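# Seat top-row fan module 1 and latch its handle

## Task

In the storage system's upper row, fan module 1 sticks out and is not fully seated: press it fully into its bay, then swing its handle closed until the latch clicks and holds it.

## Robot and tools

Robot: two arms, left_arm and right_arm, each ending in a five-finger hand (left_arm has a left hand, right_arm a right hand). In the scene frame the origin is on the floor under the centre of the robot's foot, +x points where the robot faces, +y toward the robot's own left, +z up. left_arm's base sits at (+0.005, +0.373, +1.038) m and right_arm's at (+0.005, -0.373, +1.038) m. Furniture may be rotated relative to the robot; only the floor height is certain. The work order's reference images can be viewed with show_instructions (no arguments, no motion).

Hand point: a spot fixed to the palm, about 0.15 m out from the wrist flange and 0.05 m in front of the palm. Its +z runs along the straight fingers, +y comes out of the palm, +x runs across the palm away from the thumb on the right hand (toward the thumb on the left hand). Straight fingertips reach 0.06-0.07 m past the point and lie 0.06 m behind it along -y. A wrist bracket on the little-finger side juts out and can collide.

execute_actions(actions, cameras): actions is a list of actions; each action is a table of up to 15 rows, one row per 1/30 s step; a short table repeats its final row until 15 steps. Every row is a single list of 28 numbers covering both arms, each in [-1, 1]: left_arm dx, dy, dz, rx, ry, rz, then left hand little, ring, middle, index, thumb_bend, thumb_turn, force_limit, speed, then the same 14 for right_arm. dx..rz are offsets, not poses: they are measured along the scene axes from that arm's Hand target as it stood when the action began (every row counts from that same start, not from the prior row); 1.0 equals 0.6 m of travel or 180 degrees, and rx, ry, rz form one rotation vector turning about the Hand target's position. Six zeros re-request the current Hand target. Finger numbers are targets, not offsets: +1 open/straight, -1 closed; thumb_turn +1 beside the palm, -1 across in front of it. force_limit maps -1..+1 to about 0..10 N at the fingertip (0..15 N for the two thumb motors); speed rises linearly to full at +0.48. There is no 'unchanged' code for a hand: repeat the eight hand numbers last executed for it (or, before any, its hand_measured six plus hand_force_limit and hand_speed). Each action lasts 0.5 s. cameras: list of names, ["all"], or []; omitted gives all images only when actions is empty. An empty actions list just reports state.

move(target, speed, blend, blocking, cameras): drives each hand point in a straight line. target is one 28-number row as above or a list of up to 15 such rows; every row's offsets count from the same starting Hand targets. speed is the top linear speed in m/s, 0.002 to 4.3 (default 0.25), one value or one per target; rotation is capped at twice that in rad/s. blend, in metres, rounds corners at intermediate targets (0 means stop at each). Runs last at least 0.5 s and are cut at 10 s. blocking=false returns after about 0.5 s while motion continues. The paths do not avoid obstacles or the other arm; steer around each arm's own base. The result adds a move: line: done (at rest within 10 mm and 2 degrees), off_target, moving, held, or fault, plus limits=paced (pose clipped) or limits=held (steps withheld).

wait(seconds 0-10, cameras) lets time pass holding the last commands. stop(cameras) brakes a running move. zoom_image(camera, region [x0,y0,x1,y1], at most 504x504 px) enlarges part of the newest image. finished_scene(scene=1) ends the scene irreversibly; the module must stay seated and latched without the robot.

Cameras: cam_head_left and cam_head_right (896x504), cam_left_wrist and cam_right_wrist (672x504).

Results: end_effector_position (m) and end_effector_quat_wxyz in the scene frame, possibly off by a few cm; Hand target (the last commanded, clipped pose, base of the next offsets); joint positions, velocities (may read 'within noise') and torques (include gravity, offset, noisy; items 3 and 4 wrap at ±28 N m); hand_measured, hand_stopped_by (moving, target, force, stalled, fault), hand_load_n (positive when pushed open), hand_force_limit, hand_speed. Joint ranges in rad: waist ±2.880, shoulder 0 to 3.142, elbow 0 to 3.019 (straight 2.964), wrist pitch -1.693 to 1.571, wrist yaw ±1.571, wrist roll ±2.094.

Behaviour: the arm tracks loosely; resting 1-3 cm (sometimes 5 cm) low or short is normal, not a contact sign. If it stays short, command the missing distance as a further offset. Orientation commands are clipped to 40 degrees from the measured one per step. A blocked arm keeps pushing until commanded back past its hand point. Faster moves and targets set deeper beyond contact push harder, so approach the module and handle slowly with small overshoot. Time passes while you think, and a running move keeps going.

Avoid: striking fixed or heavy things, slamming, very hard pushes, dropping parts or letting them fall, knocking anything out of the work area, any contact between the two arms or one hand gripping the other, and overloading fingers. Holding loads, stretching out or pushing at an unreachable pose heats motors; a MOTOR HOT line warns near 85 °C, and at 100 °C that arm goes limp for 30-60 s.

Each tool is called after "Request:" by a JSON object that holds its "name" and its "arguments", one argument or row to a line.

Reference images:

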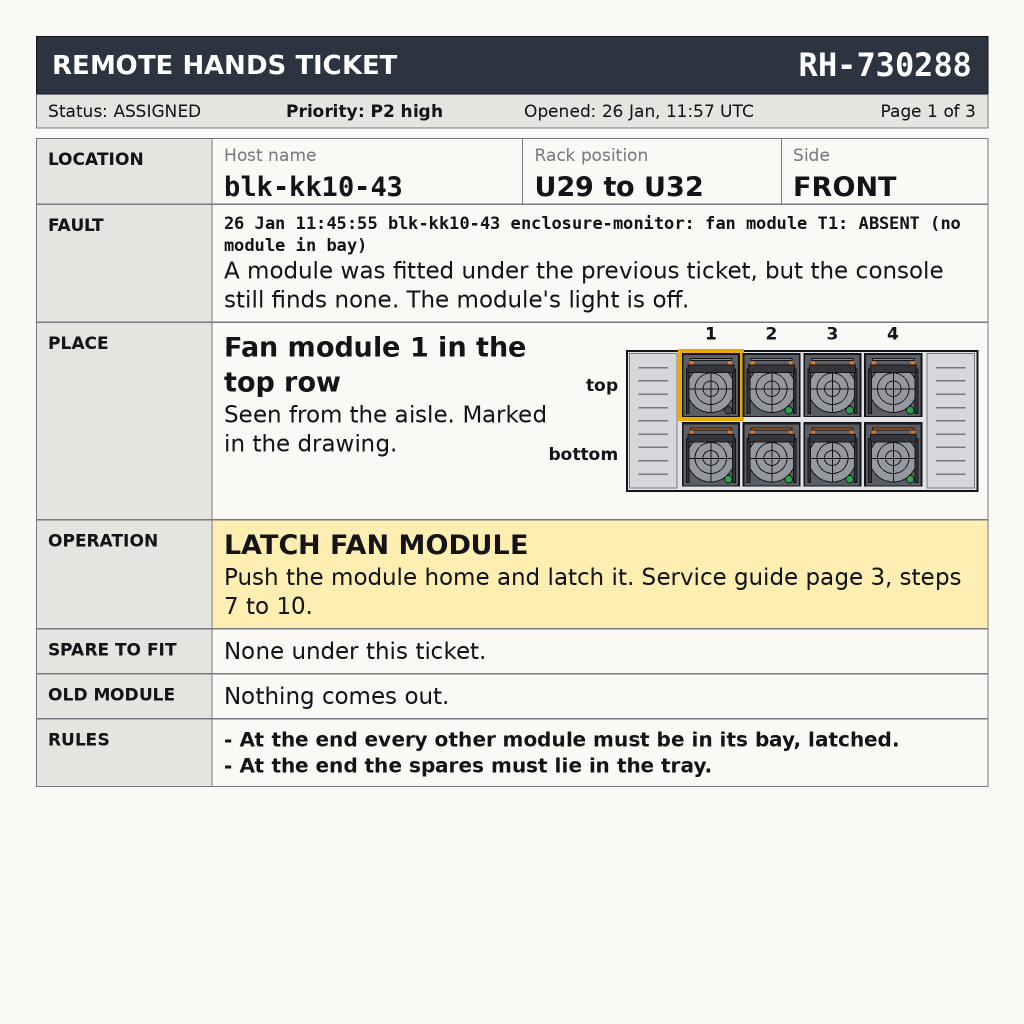

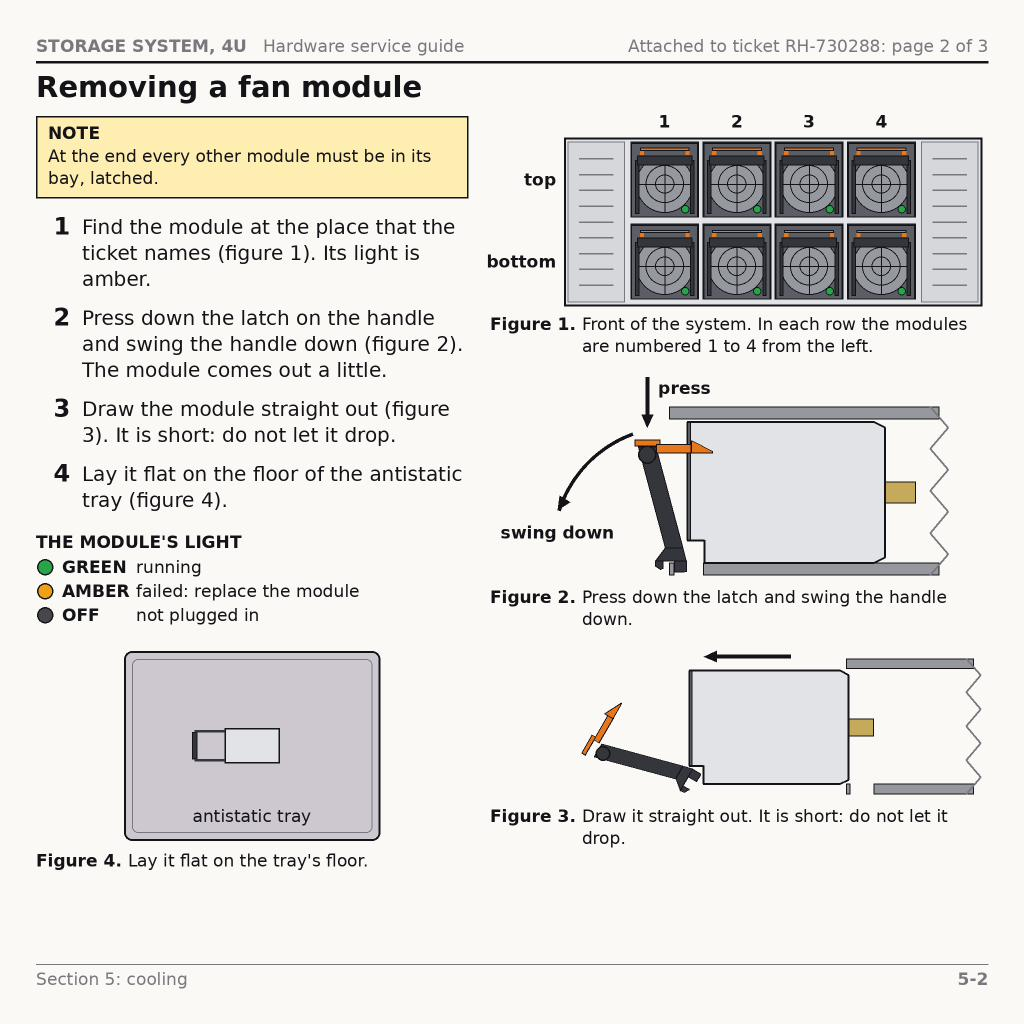

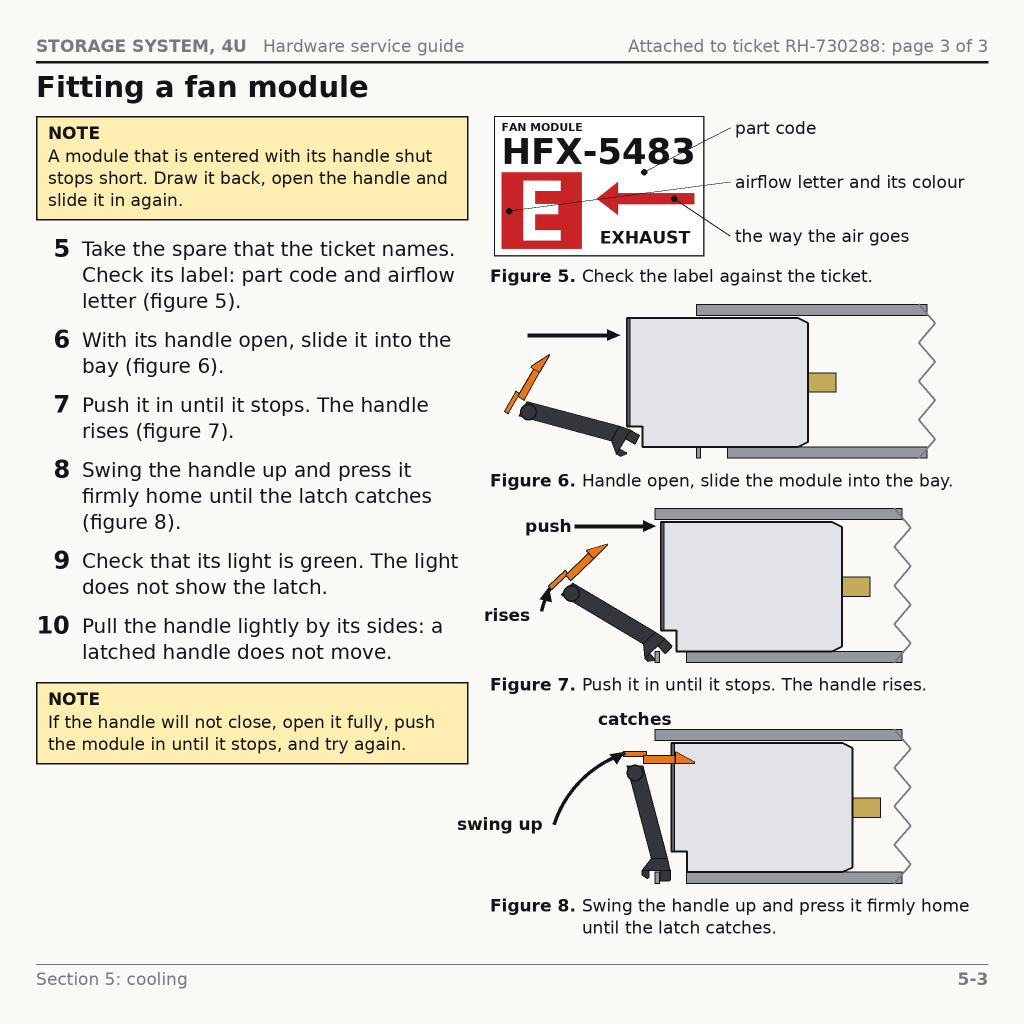

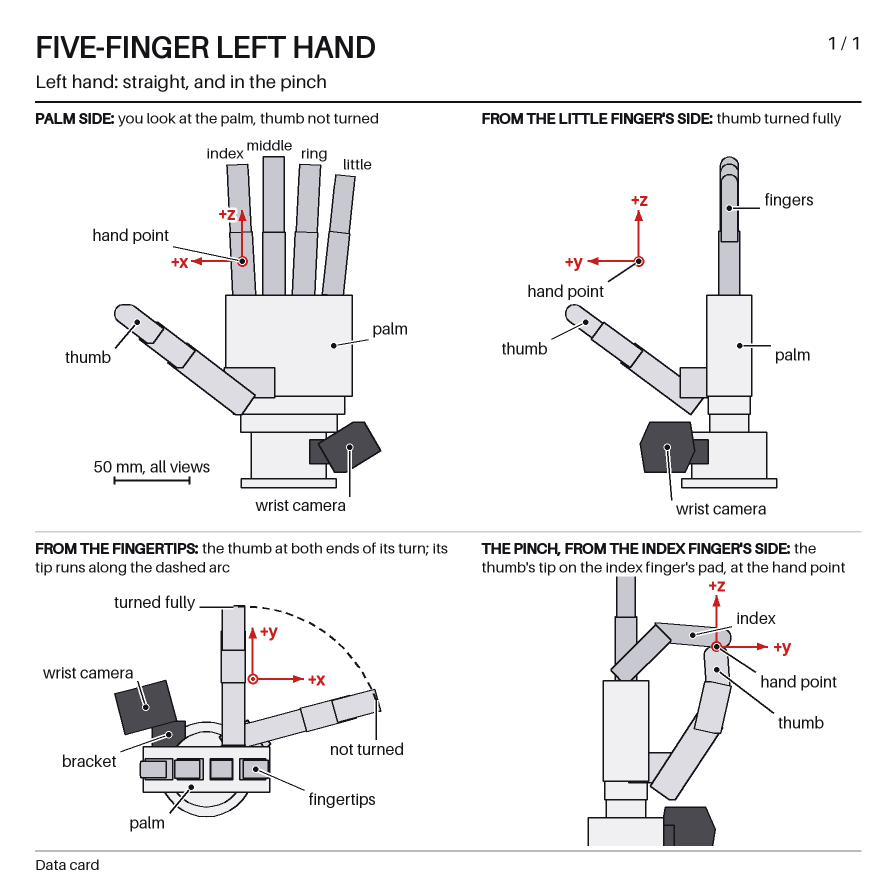

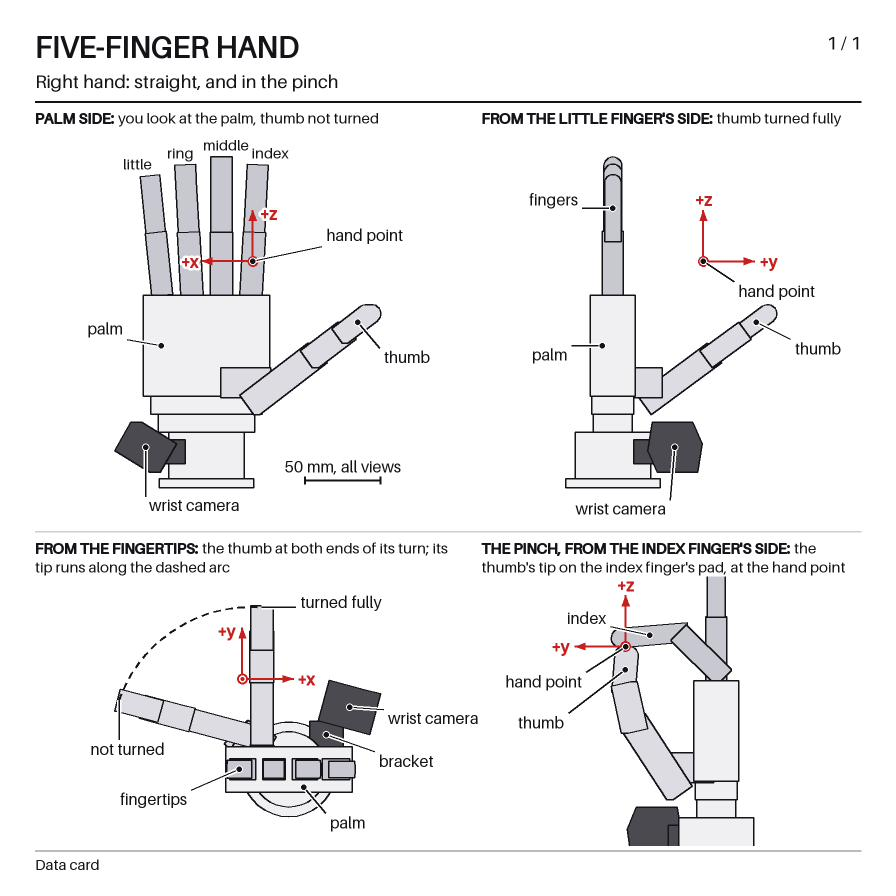

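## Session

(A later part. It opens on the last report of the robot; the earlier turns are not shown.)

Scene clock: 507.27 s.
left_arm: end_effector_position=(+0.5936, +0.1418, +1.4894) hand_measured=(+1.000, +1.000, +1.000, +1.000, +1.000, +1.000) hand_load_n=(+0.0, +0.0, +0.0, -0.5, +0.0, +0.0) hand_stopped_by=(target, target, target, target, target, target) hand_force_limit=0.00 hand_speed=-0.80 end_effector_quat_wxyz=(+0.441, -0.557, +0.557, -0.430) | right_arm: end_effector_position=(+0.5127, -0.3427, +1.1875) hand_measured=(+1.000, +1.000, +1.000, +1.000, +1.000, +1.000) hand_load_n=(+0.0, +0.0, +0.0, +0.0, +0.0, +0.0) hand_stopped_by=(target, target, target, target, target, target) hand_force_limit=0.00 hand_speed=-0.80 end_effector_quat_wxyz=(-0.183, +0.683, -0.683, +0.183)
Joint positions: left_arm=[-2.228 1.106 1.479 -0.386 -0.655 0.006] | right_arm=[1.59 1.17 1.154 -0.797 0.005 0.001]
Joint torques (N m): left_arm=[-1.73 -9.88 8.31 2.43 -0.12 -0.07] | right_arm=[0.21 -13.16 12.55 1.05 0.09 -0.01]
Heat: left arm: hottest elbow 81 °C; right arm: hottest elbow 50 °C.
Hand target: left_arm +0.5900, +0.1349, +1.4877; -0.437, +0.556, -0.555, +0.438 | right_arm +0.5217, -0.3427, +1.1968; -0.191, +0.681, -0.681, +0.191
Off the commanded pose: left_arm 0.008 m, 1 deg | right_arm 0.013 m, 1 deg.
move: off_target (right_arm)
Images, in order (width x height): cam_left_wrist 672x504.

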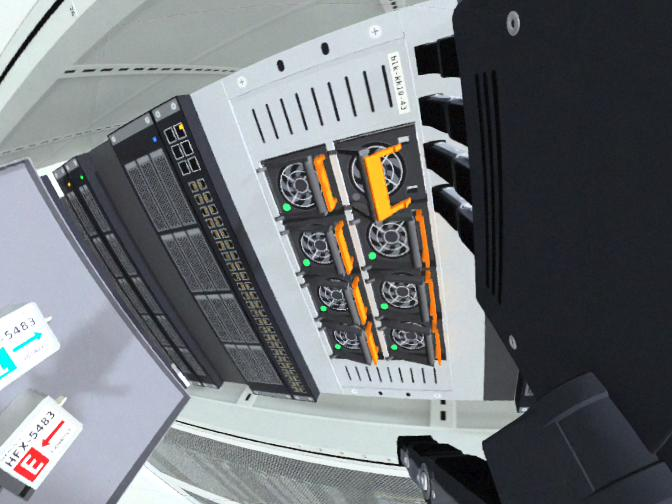

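Request:
{"name": "move", "arguments": {
  "target": [-0.15, 0.02, -0.21, 0, -0.305, 0, 1,1,1,1,1,1,0,-0.8, 0,0,0,0,0,0,1,1,1,1,1,1,0,-0.8],
  "cameras": ["cam_left_wrist"],
  "speed": 0.2
}}

Request:
{"name": "zoom_image", "arguments": {
  "camera": "cam_left_wrist",
  "region": [200, 0, 500, 310]
}}

Scene clock: 518.77 s.
left_arm: end_effector_position=(+0.5008, +0.1388, +1.3660) hand_measured=(+1.000, +1.000, +1.000, +1.000, +1.000, +1.000) hand_load_n=(+0.0, +0.0, +0.0, +0.0, +0.0, +0.0) hand_stopped_by=(target, target, target, target, target, target) hand_force_limit=0.00 hand_speed=-0.80 end_effector_quat_wxyz=(-0.607, +0.307, -0.360, +0.638) | right_arm: end_effector_position=(+0.5127, -0.3427, +1.1875) hand_measured=(+1.000, +1.000, +1.000, +1.000, +1.000, +1.000) hand_load_n=(+0.0, +0.0, +0.0, +0.0, +0.0, +0.0) hand_stopped_by=(target, target, target, target, target, target) hand_force_limit=0.00 hand_speed=-0.80 end_effector_quat_wxyz=(-0.183, +0.683, -0.683, +0.183)
Joint positions: left_arm=[-2.264 1.2 0.551 1.544 -0.365 0.514] | right_arm=[1.59 1.17 1.154 -0.797 0.005 0.001]
Joint torques (N m): left_arm=[0.97 -6.89 5.6 1.88 0.5 -0.05] | right_arm=[-0.32 -13.04 12.53 1.2 0.09 -0.04]
Heat: left arm: hottest elbow 74 °C; right arm: hottest elbow 50 °C.
Hand target: left_arm +0.5000, +0.1469, +1.3616; +0.644, -0.291, +0.291, -0.644 | right_arm +0.5217, -0.3427, +1.1968; -0.191, +0.681, -0.681, +0.191
Off the commanded pose: left_arm 0.009 m, 9 deg | right_arm 0.013 m, 1 deg.
joint sent to its limit (left arm) — joint 4 (wrist pitch), upper limit. The joint targets are off in orientation, not in position.
move: off_target (left_arm, right_arm)
Images, in order (width x height): cam_left_wrist 672x504.

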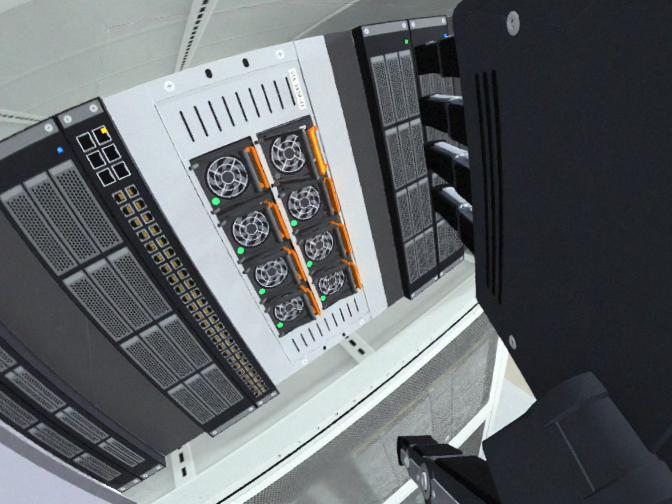

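Scaled by 1.626 from the camera's 672x504 image, which has a finer 960x720 frame.

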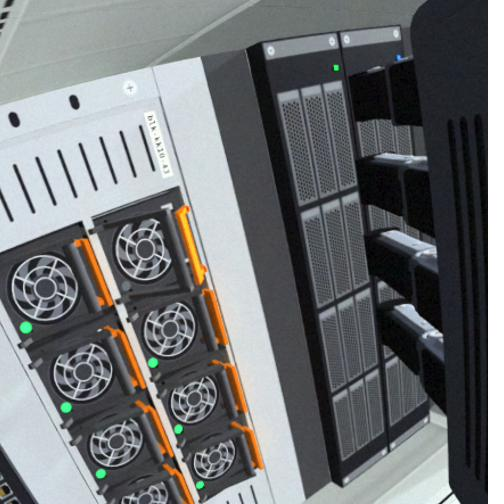

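Request:
{"name": "move", "arguments": {
  "target": [0.233, -0.0065, 0.0, 0, 0, 0, 1,1,1,1,1,1,0,-0.8, 0,0,0,0,0,0,1,1,1,1,1,1,0,-0.8],
  "cameras": ["cam_left_wrist"],
  "speed": 0.15
}}

Request:
{"name": "zoom_image", "arguments": {
  "camera": "cam_left_wrist",
  "region": [200, 0, 500, 310]
}}

Scene clock: 551.67 s.
left_arm: end_effector_position=(+0.6262, +0.1393, +1.3429) hand_measured=(+1.000, +1.000, +1.000, +1.000, +1.000, +1.000) hand_load_n=(+0.0, +0.0, +0.0, +0.0, +0.0, +0.0) hand_stopped_by=(target, target, target, target, target, target) hand_force_limit=0.00 hand_speed=-0.80 end_effector_quat_wxyz=(-0.623, +0.307, -0.345, +0.631) | right_arm: end_effector_position=(+0.5127, -0.3427, +1.1875) hand_measured=(+1.000, +1.000, +1.000, +1.000, +1.000, +1.000) hand_load_n=(+0.0, +0.0, +0.0, +0.0, +0.5, +0.0) hand_stopped_by=(target, target, target, target, target, target) hand_force_limit=0.00 hand_speed=-0.80 end_effector_quat_wxyz=(-0.183, +0.683, -0.683, +0.183)
Joint positions: left_arm=[-2.08 1.496 0.836 1.547 -0.269 0.395] | right_arm=[1.59 1.17 1.154 -0.797 0.005 0.001]
Joint torques (N m): left_arm=[0.21 -10.4 10.04 1.73 0.34 -0.1] | right_arm=[-0.15 -13.22 12.51 1.17 0.07 -0.03]
Heat: left arm: hottest elbow 57 °C; right arm: hottest elbow 50 °C.
Hand target: left_arm +0.6399, +0.1429, +1.3617; +0.644, -0.291, +0.291, -0.644 | right_arm +0.5217, -0.3427, +1.1968; -0.191, +0.681, -0.681, +0.191
Off the commanded pose: left_arm 0.023 m, 7 deg | right_arm 0.013 m, 1 deg.
joint sent to its limit (left arm) — joint 4 (wrist pitch), upper limit. The joint targets are off in orientation, not in position.
move: off_target (left_arm, right_arm)
Images, in order (width x height): cam_left_wrist 672x504.

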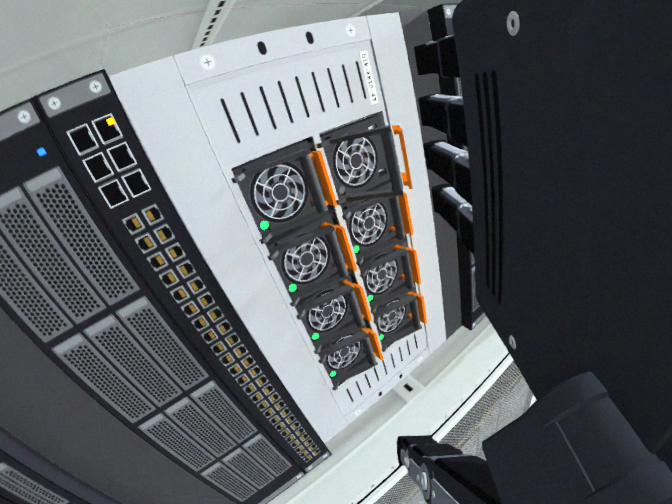

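Scaled by 1.626 from the camera's 672x504 image, which has a finer 960x720 frame.

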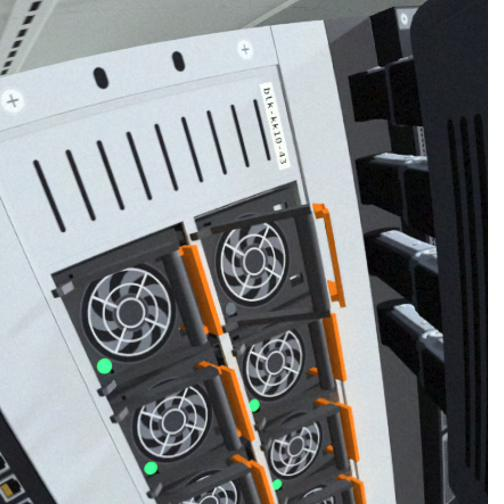

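Request:
{"name": "move", "arguments": {
  "target": [
    [0.03, 0.0, 0.05, 0, 0, 0, 1,1,1,1,1,1,0,-0.8, 0,0,0,0,0,0,1,1,1,1,1,1,0,-0.8],
    [0.08, 0.0, 0.06, 0, 0, 0, 1,1,1,1,1,1,0,-0.8, 0,0,0,0,0,0,1,1,1,1,1,1,0,-0.8]
  ],
  "cameras": ["cam_left_wrist"],
  "speed": 0.15
}}

Request:
{"name": "zoom_image", "arguments": {
  "camera": "cam_left_wrist",
  "region": [200, 0, 500, 310]
}}

Scene clock: 566.43 s.
left_arm: end_effector_position=(+0.6719, +0.1405, +1.3835) hand_measured=(+1.000, +1.000, +1.000, +1.000, +1.000, +1.000) hand_load_n=(+0.0, +0.0, +0.0, +0.0, +0.0, -0.5) hand_stopped_by=(target, target, target, target, target, target) hand_force_limit=0.00 hand_speed=-0.80 end_effector_quat_wxyz=(-0.640, +0.293, -0.304, +0.642) | right_arm: end_effector_position=(+0.5127, -0.3427, +1.1875) hand_measured=(+1.000, +1.000, +1.000, +1.000, +1.000, +1.000) hand_load_n=(+0.0, +0.0, +0.0, +0.0, +0.5, -0.5) hand_stopped_by=(target, target, target, target, target, target) hand_force_limit=0.00 hand_speed=-0.80 end_effector_quat_wxyz=(-0.183, +0.683, -0.683, +0.183)
Joint positions: left_arm=[-2.044 1.558 1.005 1.529 -0.25 0.381] | right_arm=[1.59 1.17 1.154 -0.797 0.005 0.001]
Joint torques (N m): left_arm=[0.62 -11.63 10.66 0.55 0.36 -0.02] | right_arm=[0.09 -13.1 12.57 1.13 0.08 0]
Heat: left arm: hottest elbow 57 °C; right arm: hottest elbow 50 °C.
Hand target: left_arm +0.6878, +0.1428, +1.3976; +0.644, -0.291, +0.291, -0.645 | right_arm +0.5217, -0.3427, +1.1968; -0.191, +0.681, -0.681, +0.191
Off the commanded pose: left_arm 0.021 m, 2 deg | right_arm 0.013 m, 1 deg.
move: off_target (left_arm, right_arm)
Images, in order (width x height): cam_left_wrist 672x504.

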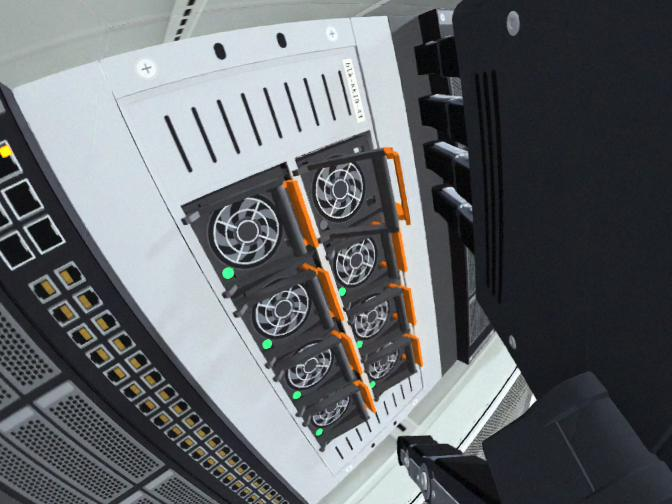

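Scaled by 1.626 from the camera's 672x504 image, which has a finer 960x720 frame.

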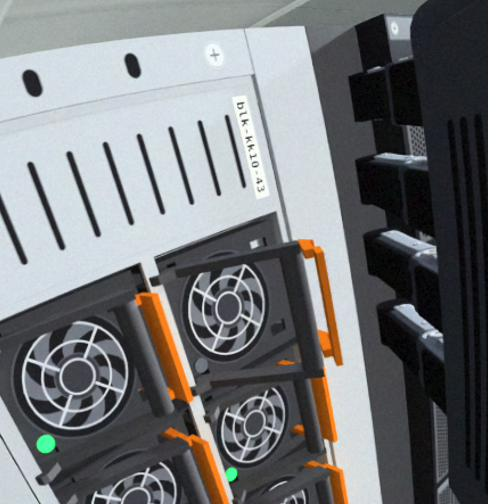

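Request:
{"name": "move", "arguments": {
  "target": [
    [0.0, -0.01, -0.035, 0, 0, 0, 1,1,1,1,1,1,0,-0.8, 0,0,0,0,0,0,1,1,1,1,1,1,0,-0.8],
    [0.05, -0.01, -0.03, 0, 0, 0, 1,1,1,1,1,1,0,-0.8, 0,0,0,0,0,0,1,1,1,1,1,1,0,-0.8]
  ],
  "cameras": ["cam_left_wrist"],
  "speed": 0.1
}}

Request:
{"name": "zoom_image", "arguments": {
  "camera": "cam_left_wrist",
  "region": [220, 30, 500, 310]
}}

Scene clock: 608.73 s.
left_arm: end_effector_position=(+0.7018, +0.1340, +1.3669) hand_measured=(+1.000, +1.000, +1.000, +1.000, +1.000, +1.000) hand_load_n=(+0.0, +0.0, +0.0, +0.0, +0.0, +0.0) hand_stopped_by=(target, target, target, target, target, target) hand_force_limit=0.00 hand_speed=-0.80 end_effector_quat_wxyz=(-0.640, +0.294, -0.304, +0.642) | right_arm: end_effector_position=(+0.5127, -0.3427, +1.1875) hand_measured=(+1.000, +1.000, +1.000, +1.000, +1.000, +1.000) hand_load_n=(+0.0, +0.0, +0.0, +0.0, +0.0, +0.0) hand_stopped_by=(target, target, target, target, target, target) hand_force_limit=0.00 hand_speed=-0.80 end_effector_quat_wxyz=(-0.183, +0.683, -0.683, +0.183)
Joint positions: left_arm=[-2.026 1.648 1.088 1.533 -0.241 0.366] | right_arm=[1.59 1.17 1.154 -0.797 0.005 0.001]
Joint torques (N m): left_arm=[0.15 -13.04 10.78 0.66 0.36 -0.11] | right_arm=[0.03 -12.92 12.45 1.06 0.1 -0.01]
Heat: left arm: hottest elbow 54 °C; right arm: hottest elbow 51 °C.
Hand target: left_arm +0.7179, +0.1370, +1.3796; +0.644, -0.291, +0.291, -0.644 | right_arm +0.5217, -0.3427, +1.1968; -0.191, +0.681, -0.681, +0.191
Off the commanded pose: left_arm 0.021 m, 2 deg | right_arm 0.013 m, 1 deg.
move: off_target (left_arm, right_arm)
Images, in order (width x height): cam_left_wrist 672x504.

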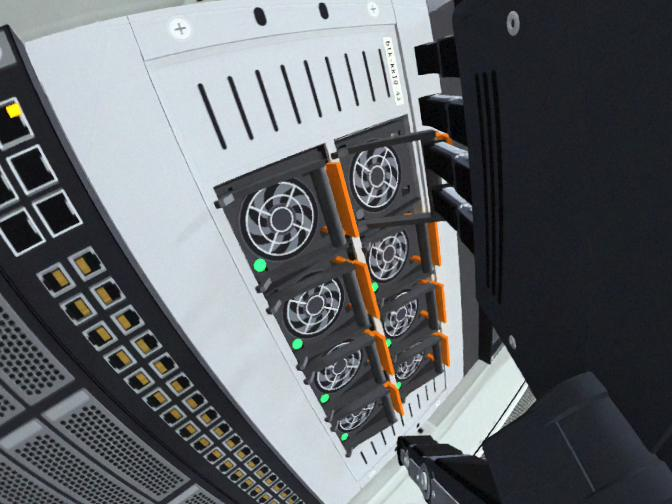

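Scaled by 1.800 from the camera's 672x504 image, which has a finer 960x720 frame.

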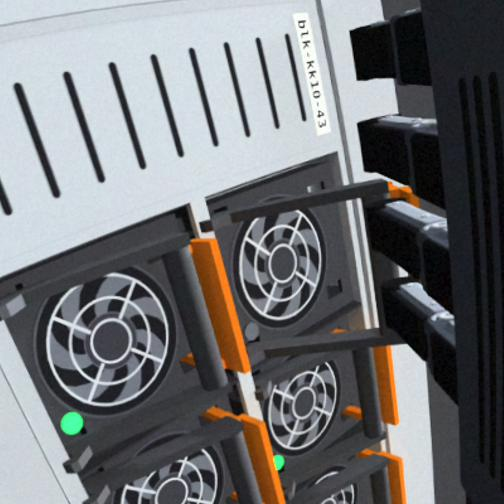

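Request:
{"name": "move", "arguments": {
  "target": [0.0, -0.006, 0.06, 0, 0, 0, 1,1,1,1,1,1,0,-0.8, 0,0,0,0,0,0,1,1,1,1,1,1,0,-0.8],
  "cameras": ["cam_left_wrist"],
  "speed": 0.08
}}

Request:
{"name": "zoom_image", "arguments": {
  "camera": "cam_left_wrist",
  "region": [220, 30, 500, 310]
}}

Scene clock: 621.80 s.
left_arm: end_effector_position=(+0.7080, +0.1343, +1.3892) hand_measured=(+1.000, +1.000, +1.000, +1.000, +1.000, +1.000) hand_load_n=(+0.0, +0.0, -0.5, +0.0, +0.0, +0.0) hand_stopped_by=(target, target, target, target, target, target) hand_force_limit=0.00 hand_speed=-0.80 end_effector_quat_wxyz=(-0.638, +0.297, -0.310, +0.639) | right_arm: end_effector_position=(+0.5127, -0.3427, +1.1875) hand_measured=(+1.000, +1.000, +1.000, +1.000, +1.000, +1.000) hand_load_n=(+0.0, +0.0, +0.0, +0.0, +0.0, +0.0) hand_stopped_by=(target, target, target, target, target, target) hand_force_limit=0.00 hand_speed=-0.80 end_effector_quat_wxyz=(-0.183, +0.683, -0.683, +0.183)
Joint positions: left_arm=[-2.026 1.607 1.117 1.449 -0.244 0.365] | right_arm=[1.59 1.17 1.154 -0.797 0.005 0.001]
Joint torques (N m): left_arm=[-0.73 -14.51 11.06 0.77 0.15 0.04] | right_arm=[0.15 -13.16 12.55 1.13 0.1 0.03]
Heat: left arm: hottest elbow 55 °C; right arm: hottest elbow 51 °C.
Hand target: left_arm +0.7178, +0.1334, +1.4156; +0.644, -0.291, +0.291, -0.644 | right_arm +0.5217, -0.3427, +1.1968; -0.191, +0.681, -0.681, +0.191
Off the commanded pose: left_arm 0.028 m, 2 deg | right_arm 0.013 m, 1 deg.
move: off_target (left_arm, right_arm)
Images, in order (width x height): cam_left_wrist 672x504.

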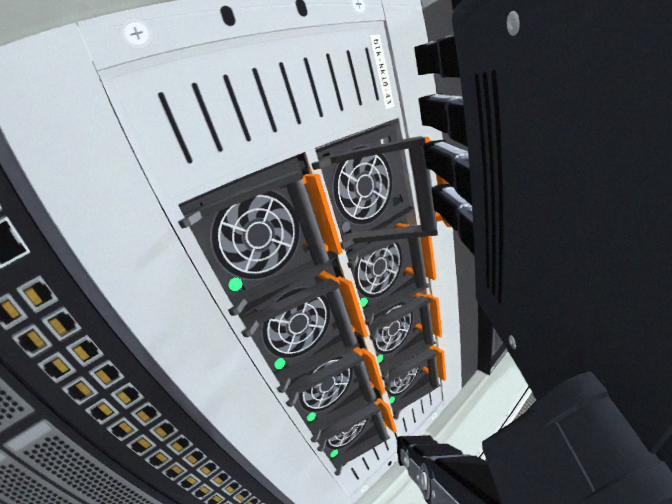

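Scaled by 1.800 from the camera's 672x504 image, which has a finer 960x720 frame.

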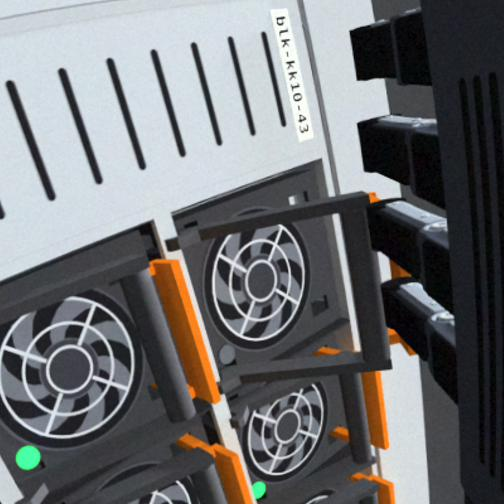

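Request:
{"name": "move", "arguments": {
  "target": [
    [0.0, 0.0, -0.04, 0, 0, 0, 1,1,1,1,1,1,0,-0.8, 0,0,0,0,0,0,1,1,1,1,1,1,0,-0.8],
    [0.022, -0.004, -0.04, 0, 0, 0, 1,1,1,1,1,1,0,-0.8, 0,0,0,0,0,0,1,1,1,1,1,1,0,-0.8]
  ],
  "cameras": ["cam_left_wrist"],
  "speed": 0.08
}}

Request:
{"name": "zoom_image", "arguments": {
  "camera": "cam_left_wrist",
  "region": [220, 30, 500, 310]
}}

Scene clock: 649.50 s.
left_arm: end_effector_position=(+0.7172, +0.1280, +1.3735) hand_measured=(+1.000, +1.000, +1.000, +1.000, +1.000, +1.000) hand_load_n=(+0.0, +0.0, +0.0, +0.0, +0.0, +0.0) hand_stopped_by=(target, target, target, target, target, target) hand_force_limit=0.00 hand_speed=-0.80 end_effector_quat_wxyz=(-0.638, +0.297, -0.311, +0.639) | right_arm: end_effector_position=(+0.5127, -0.3427, +1.1875) hand_measured=(+1.000, +1.000, +1.000, +1.000, +1.000, +1.000) hand_load_n=(+0.0, +0.0, +0.0, +0.0, +0.0, +0.0) hand_stopped_by=(target, target, target, target, target, target) hand_force_limit=0.00 hand_speed=-0.80 end_effector_quat_wxyz=(-0.183, +0.683, -0.683, +0.183)
Joint positions: left_arm=[-2.026 1.656 1.141 1.473 -0.242 0.365] | right_arm=[1.59 1.17 1.154 -0.797 0.005 0.001]
Joint torques (N m): left_arm=[-0.15 -13.86 11.02 1.24 0.39 -0.04] | right_arm=[-0.21 -13.45 12.51 1.03 0.08 0]
Heat: left arm: hottest elbow 59 °C; right arm: hottest elbow 51 °C.
Hand target: left_arm +0.7311, +0.1310, +1.3915; +0.644, -0.291, +0.291, -0.644 | right_arm +0.5217, -0.3427, +1.1968; -0.191, +0.681, -0.681, +0.191
Off the commanded pose: left_arm 0.023 m, 2 deg | right_arm 0.013 m, 1 deg.
move: off_target (left_arm, right_arm)
Images, in order (width x height): cam_left_wrist 672x504.

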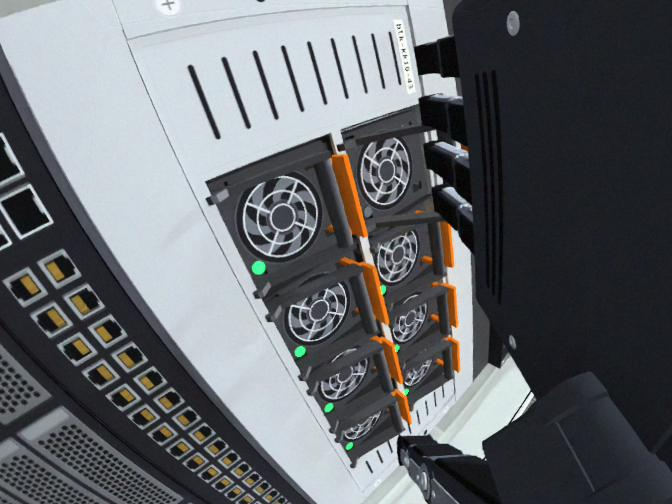

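Scaled by 1.800 from the camera's 672x504 image, which has a finer 960x720 frame.

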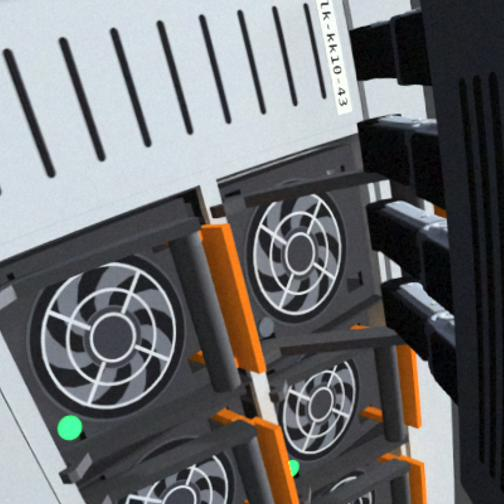

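Request:
{"name": "move", "arguments": {
  "target": [
    [0.01, 0.0, 0.05, 0, 0, 0, 1,1,1,1,1,1,0,-0.8, 0,0,0,0,0,0,1,1,1,1,1,1,0,-0.8]
  ],
  "cameras": ["cam_left_wrist"],
  "speed": 0.08
}}

Request:
{"name": "zoom_image", "arguments": {
  "camera": "cam_left_wrist",
  "region": [220, 30, 500, 310]
}}

Scene clock: 660.00 s.
left_arm: end_effector_position=(+0.7258, +0.1252, +1.3842) hand_measured=(+1.000, +1.000, +1.000, +1.000, +1.000, +1.000) hand_load_n=(+0.0, +0.0, +0.0, +0.0, +0.0, +0.0) hand_stopped_by=(target, target, target, target, target, target) hand_force_limit=0.00 hand_speed=-0.80 end_effector_quat_wxyz=(-0.636, +0.299, -0.318, +0.636) | right_arm: end_effector_position=(+0.5127, -0.3427, +1.1875) hand_measured=(+1.000, +1.000, +1.000, +1.000, +1.000, +1.000) hand_load_n=(+0.0, +0.0, +0.0, +0.5, +0.0, +0.0) hand_stopped_by=(target, target, target, target, target, target) hand_force_limit=0.00 hand_speed=-0.80 end_effector_quat_wxyz=(-0.183, +0.683, -0.683, +0.183)
Joint positions: left_arm=[-2.026 1.644 1.173 1.412 -0.242 0.365] | right_arm=[1.59 1.17 1.154 -0.797 0.005 0.001]
Joint torques (N m): left_arm=[-0.15 -16.03 11.4 0.92 0.34 -0.03] | right_arm=[-0.03 -13.1 12.55 1.13 0.11 0.03]
Heat: left arm: hottest elbow 58 °C; right arm: hottest elbow 52 °C.
Hand target: left_arm +0.7371, +0.1310, +1.4217; +0.644, -0.291, +0.291, -0.644 | right_arm +0.5217, -0.3427, +1.1968; -0.191, +0.681, -0.681, +0.191
Off the commanded pose: left_arm 0.039 m, 3 deg | right_arm 0.013 m, 1 deg.
move: off_target (left_arm, right_arm)
Images, in order (width x height): cam_left_wrist 672x504.

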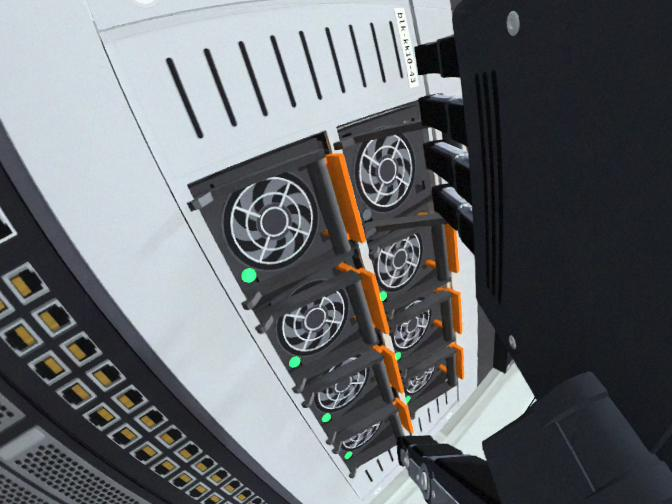

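Scaled by 1.800 from the camera's 672x504 image, which has a finer 960x720 frame.

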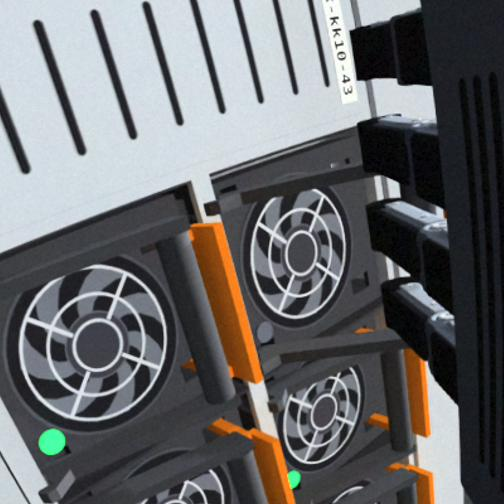

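Request:
{"name": "move", "arguments": {
  "target": [
    [0.025, 0.003, 0.035, 0, 0, 0, 1,1,1,1,1,1,0,-0.8, 0,0,0,0,0,0,1,1,1,1,1,1,0,-0.8]
  ],
  "cameras": ["cam_left_wrist"],
  "speed": 0.08
}}

Request:
{"name": "zoom_image", "arguments": {
  "camera": "cam_left_wrist",
  "region": [220, 30, 500, 310]
}}

Scene clock: 669.10 s.
left_arm: end_effector_position=(+0.7355, +0.1244, +1.3959) hand_measured=(+1.000, +1.000, +1.000, +1.000, +1.000, +1.000) hand_load_n=(+0.0, +0.0, +0.0, +0.0, +0.0, -0.5) hand_stopped_by=(target, target, target, target, target, target) hand_force_limit=0.00 hand_speed=-0.80 end_effector_quat_wxyz=(-0.634, +0.301, -0.323, +0.635) | right_arm: end_effector_position=(+0.5127, -0.3427, +1.1875) hand_measured=(+1.000, +1.000, +1.000, +1.000, +1.000, +1.000) hand_load_n=(+0.0, +0.0, +0.0, +0.0, +0.0, +0.0) hand_stopped_by=(target, target, target, target, target, target) hand_force_limit=0.00 hand_speed=-0.80 end_effector_quat_wxyz=(-0.183, +0.683, -0.683, +0.183)
Joint positions: left_arm=[-2.022 1.637 1.21 1.356 -0.241 0.361] | right_arm=[1.59 1.17 1.154 -0.797 0.005 0.001]
Joint torques (N m): left_arm=[0.26 -15.85 13.23 0.44 0.57 -0.12] | right_arm=[-0.26 -13.16 12.57 1.13 0.07 -0.04]
Heat: left arm: hottest elbow 59 °C; right arm: hottest elbow 52 °C.
Hand target: left_arm +0.7520, +0.1326, +1.4427; +0.644, -0.291, +0.291, -0.645 | right_arm +0.5217, -0.3427, +1.1968; -0.191, +0.681, -0.681, +0.191
Off the commanded pose: left_arm 0.050 m, 4 deg | right_arm 0.013 m, 1 deg.
move: off_target (left_arm, right_arm)
Images, in order (width x height): cam_left_wrist 672x504.

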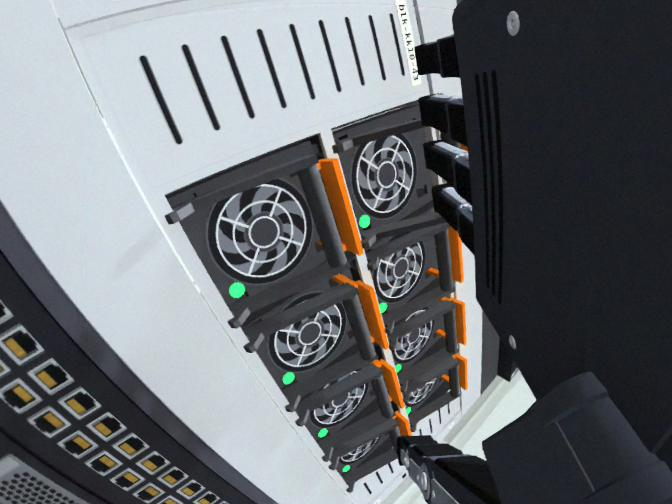

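Scaled by 1.800 from the camera's 672x504 image, which has a finer 960x720 frame.

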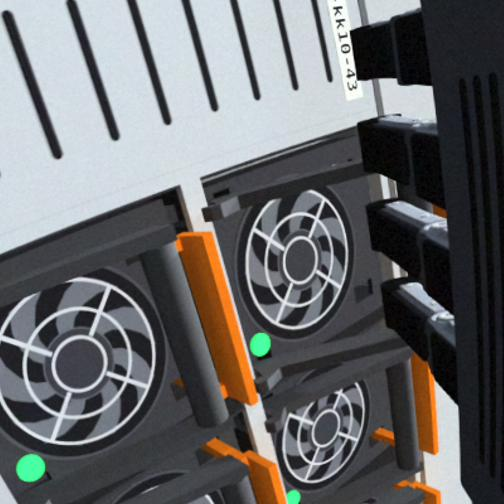

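Request:
{"name": "move", "arguments": {
  "target": [
    [0.04, 0.004, 0.03, 0, 0, 0, 1,1,1,1,1,1,0,-0.8, 0,0,0,0,0,0,1,1,1,1,1,1,0,-0.8]
  ],
  "cameras": ["cam_left_wrist"],
  "speed": 0.08
}}

Request:
{"name": "zoom_image", "arguments": {
  "camera": "cam_left_wrist",
  "region": [220, 30, 500, 310]
}}

Scene clock: 683.63 s.
left_arm: end_effector_position=(+0.7506, +0.1257, +1.4070) hand_measured=(+1.000, +1.000, +1.000, +1.000, +1.000, +1.000) hand_load_n=(+0.0, +0.5, -2.5, +0.0, +0.0, +0.0) hand_stopped_by=(target, target, target, target, target, target) hand_force_limit=0.00 hand_speed=-0.80 end_effector_quat_wxyz=(-0.632, +0.302, -0.330, +0.633) | right_arm: end_effector_position=(+0.5127, -0.3427, +1.1875) hand_measured=(+1.000, +1.000, +1.000, +1.000, +1.000, +1.000) hand_load_n=(+0.0, +0.0, +0.0, +0.0, +0.0, +0.0) hand_stopped_by=(target, target, target, target, target, target) hand_force_limit=0.00 hand_speed=-0.80 end_effector_quat_wxyz=(-0.183, +0.683, -0.683, +0.183)
Joint positions: left_arm=[-2.009 1.636 1.26 1.286 -0.229 0.349] | right_arm=[1.59 1.17 1.154 -0.797 0.005 0.001]
Joint torques (N m): left_arm=[0.56 -15.27 15.38 0.64 0.52 -0.08] | right_arm=[-0.09 -13.1 12.55 1.02 0.07 -0.02]
Heat: left arm: hottest elbow 63 °C; right arm: hottest elbow 52 °C.
Hand target: left_arm +0.7760, +0.1353, +1.4608; +0.644, -0.291, +0.291, -0.644 | right_arm +0.5217, -0.3427, +1.1968; -0.191, +0.681, -0.681, +0.191
Off the commanded pose: left_arm 0.060 m, 5 deg | right_arm 0.013 m, 1 deg.
move: off_target (left_arm, right_arm)
Images, in order (width x height): cam_left_wrist 672x504.

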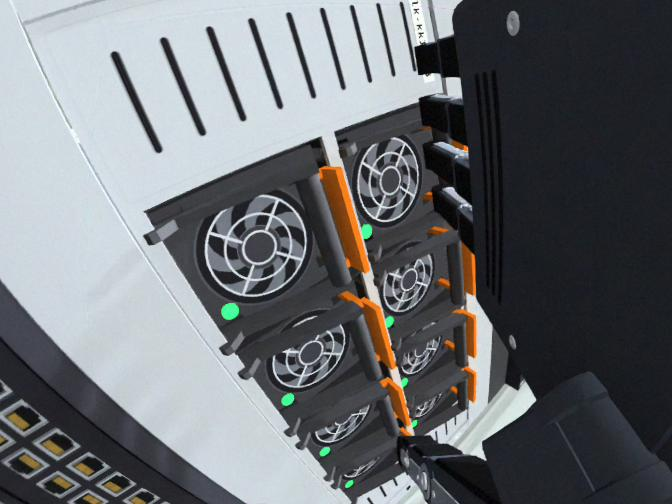

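Scaled by 1.800 from the camera's 672x504 image, which has a finer 960x720 frame.

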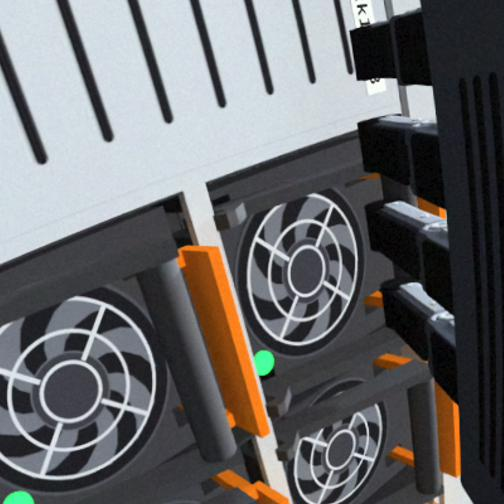

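Request:
{"name": "move", "arguments": {
  "target": [
    [0.06, 0.002, 0.015, 0, 0, 0, 1,1,1,1,1,1,0,-0.8, 0,0,0,0,0,0,1,1,1,1,1,1,0,-0.8]
  ],
  "cameras": ["cam_left_wrist"],
  "speed": 0.08
}}

Request:
{"name": "zoom_image", "arguments": {
  "camera": "cam_left_wrist",
  "region": [220, 30, 500, 310]
}}

Scene clock: 693.50 s.
left_arm: end_effector_position=(+0.7536, +0.1274, +1.4064) hand_measured=(+1.000, +1.000, +1.000, +1.000, +1.000, +1.000) hand_load_n=(+0.0, +1.5, -4.0, +0.0, +0.0, +0.0) hand_stopped_by=(target, target, target, target, target, target) hand_force_limit=0.00 hand_speed=-0.80 end_effector_quat_wxyz=(-0.630, +0.302, -0.329, +0.635) | right_arm: end_effector_position=(+0.5127, -0.3427, +1.1875) hand_measured=(+1.000, +1.000, +1.000, +1.000, +1.000, +1.000) hand_load_n=(+0.0, +0.0, +0.0, +0.0, +0.0, +0.0) hand_stopped_by=(target, target, target, target, target, target) hand_force_limit=0.00 hand_speed=-0.80 end_effector_quat_wxyz=(-0.183, +0.683, -0.683, +0.183)
Joint positions: left_arm=[-2.002 1.642 1.266 1.286 -0.223 0.338] | right_arm=[1.59 1.17 1.154 -0.797 0.005 0.001]
Joint torques (N m): left_arm=[2.32 -13.16 20.53 -1.09 0.83 -0.29] | right_arm=[-0.09 -13.1 12.57 1.11 0.08 0]
Heat: left arm: hottest elbow 67 °C; right arm: hottest elbow 52 °C.
Hand target: left_arm +0.8120, +0.1364, +1.4698; +0.644, -0.291, +0.291, -0.645 | right_arm +0.5217, -0.3427, +1.1968; -0.191, +0.681, -0.681, +0.191
Off the commanded pose: left_arm 0.087 m, 5 deg | right_arm 0.013 m, 1 deg.
move: off_target (left_arm, right_arm)
Images, in order (width x height): cam_left_wrist 672x504.

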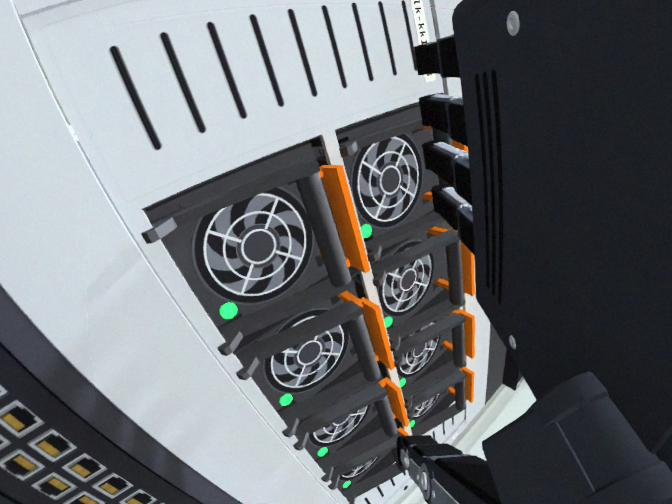

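Scaled by 1.800 from the camera's 672x504 image, which has a finer 960x720 frame.

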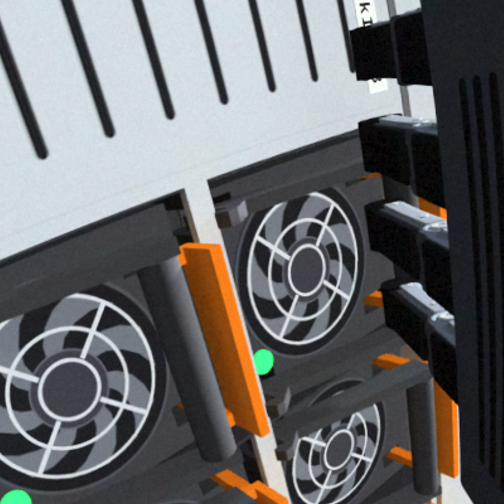

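Request:
{"name": "move", "arguments": {
  "target": [
    [-0.08, 0.0, -0.08, 0, 0, 0, 1,1,1,1,1,1,0,-0.8, 0,0,0,0,0,0,1,1,1,1,1,1,0,-0.8],
    [-0.28, 0.0, -0.08, 0, 0, 0, 1,1,1,1,1,1,0,-0.8, 0,0,0,0,0,0,1,1,1,1,1,1,0,-0.8]
  ],
  "cameras": ["cam_left_wrist"],
  "speed": 0.12
}}

Request:
{"name": "zoom_image", "arguments": {
  "camera": "cam_left_wrist",
  "region": [220, 30, 500, 310]
}}

Scene clock: 709.13 s.
left_arm: end_effector_position=(+0.6527, +0.1404, +1.4206) hand_measured=(+1.000, +1.000, +1.000, +1.000, +1.000, +1.000) hand_load_n=(+0.0, -0.5, +0.0, +0.0, +0.0, -0.5) hand_stopped_by=(target, target, target, target, target, target) hand_force_limit=0.00 hand_speed=-0.80 end_effector_quat_wxyz=(-0.645, +0.294, -0.294, +0.641) | right_arm: end_effector_position=(+0.5127, -0.3427, +1.1875) hand_measured=(+1.000, +1.000, +1.000, +1.000, +1.000, +1.000) hand_load_n=(+0.0, +0.0, +0.0, +0.0, +0.0, +0.0) hand_stopped_by=(target, target, target, target, target, target) hand_force_limit=0.00 hand_speed=-0.80 end_effector_quat_wxyz=(-0.183, +0.683, -0.683, +0.183)
Joint positions: left_arm=[-2.078 1.472 0.99 1.489 -0.279 0.419] | right_arm=[1.59 1.17 1.154 -0.797 0.005 0.001]
Joint torques (N m): left_arm=[-2.14 -12.69 6.27 1.59 0.21 0.13] | right_arm=[0.09 -13.22 12.48 1.06 0.11 -0.03]
Heat: left arm: hottest elbow 83 °C; right arm: hottest elbow 52 °C. Fold the left arm in close to its base, or ease its load, before you think long.
Hand target: left_arm +0.6441, +0.1365, +1.4217; +0.644, -0.291, +0.291, -0.644 | right_arm +0.5217, -0.3427, +1.1968; -0.191, +0.681, -0.681, +0.191
Off the commanded pose: left_arm 0.010 m, 1 deg | right_arm 0.013 m, 1 deg.
MOTOR HOT: joint 3 (elbow) of the left arm reports 83 °C; the controller stops that arm at 100 °C. To cool a motor, set the load down, stop pushing, or move to a pose that needs little force.
move: off_target (right_arm)
Images, in order (width x height): cam_left_wrist 672x504.

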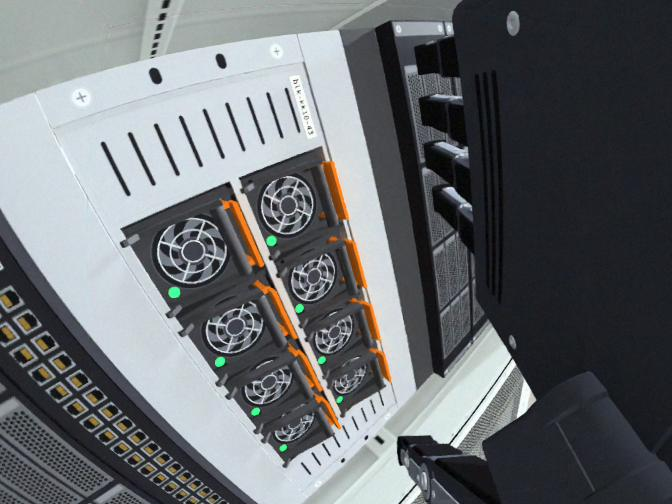

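Scaled by 1.800 from the camera's 672x504 image, which has a finer 960x720 frame.

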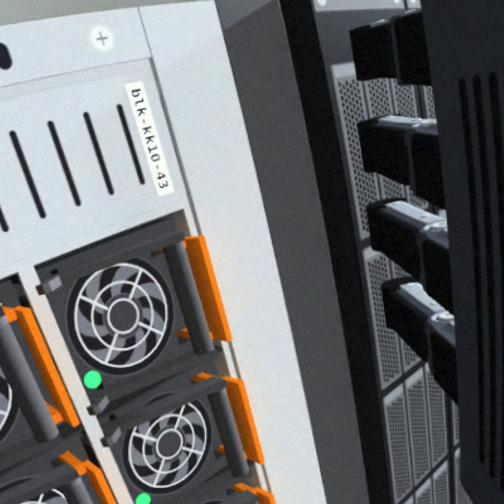

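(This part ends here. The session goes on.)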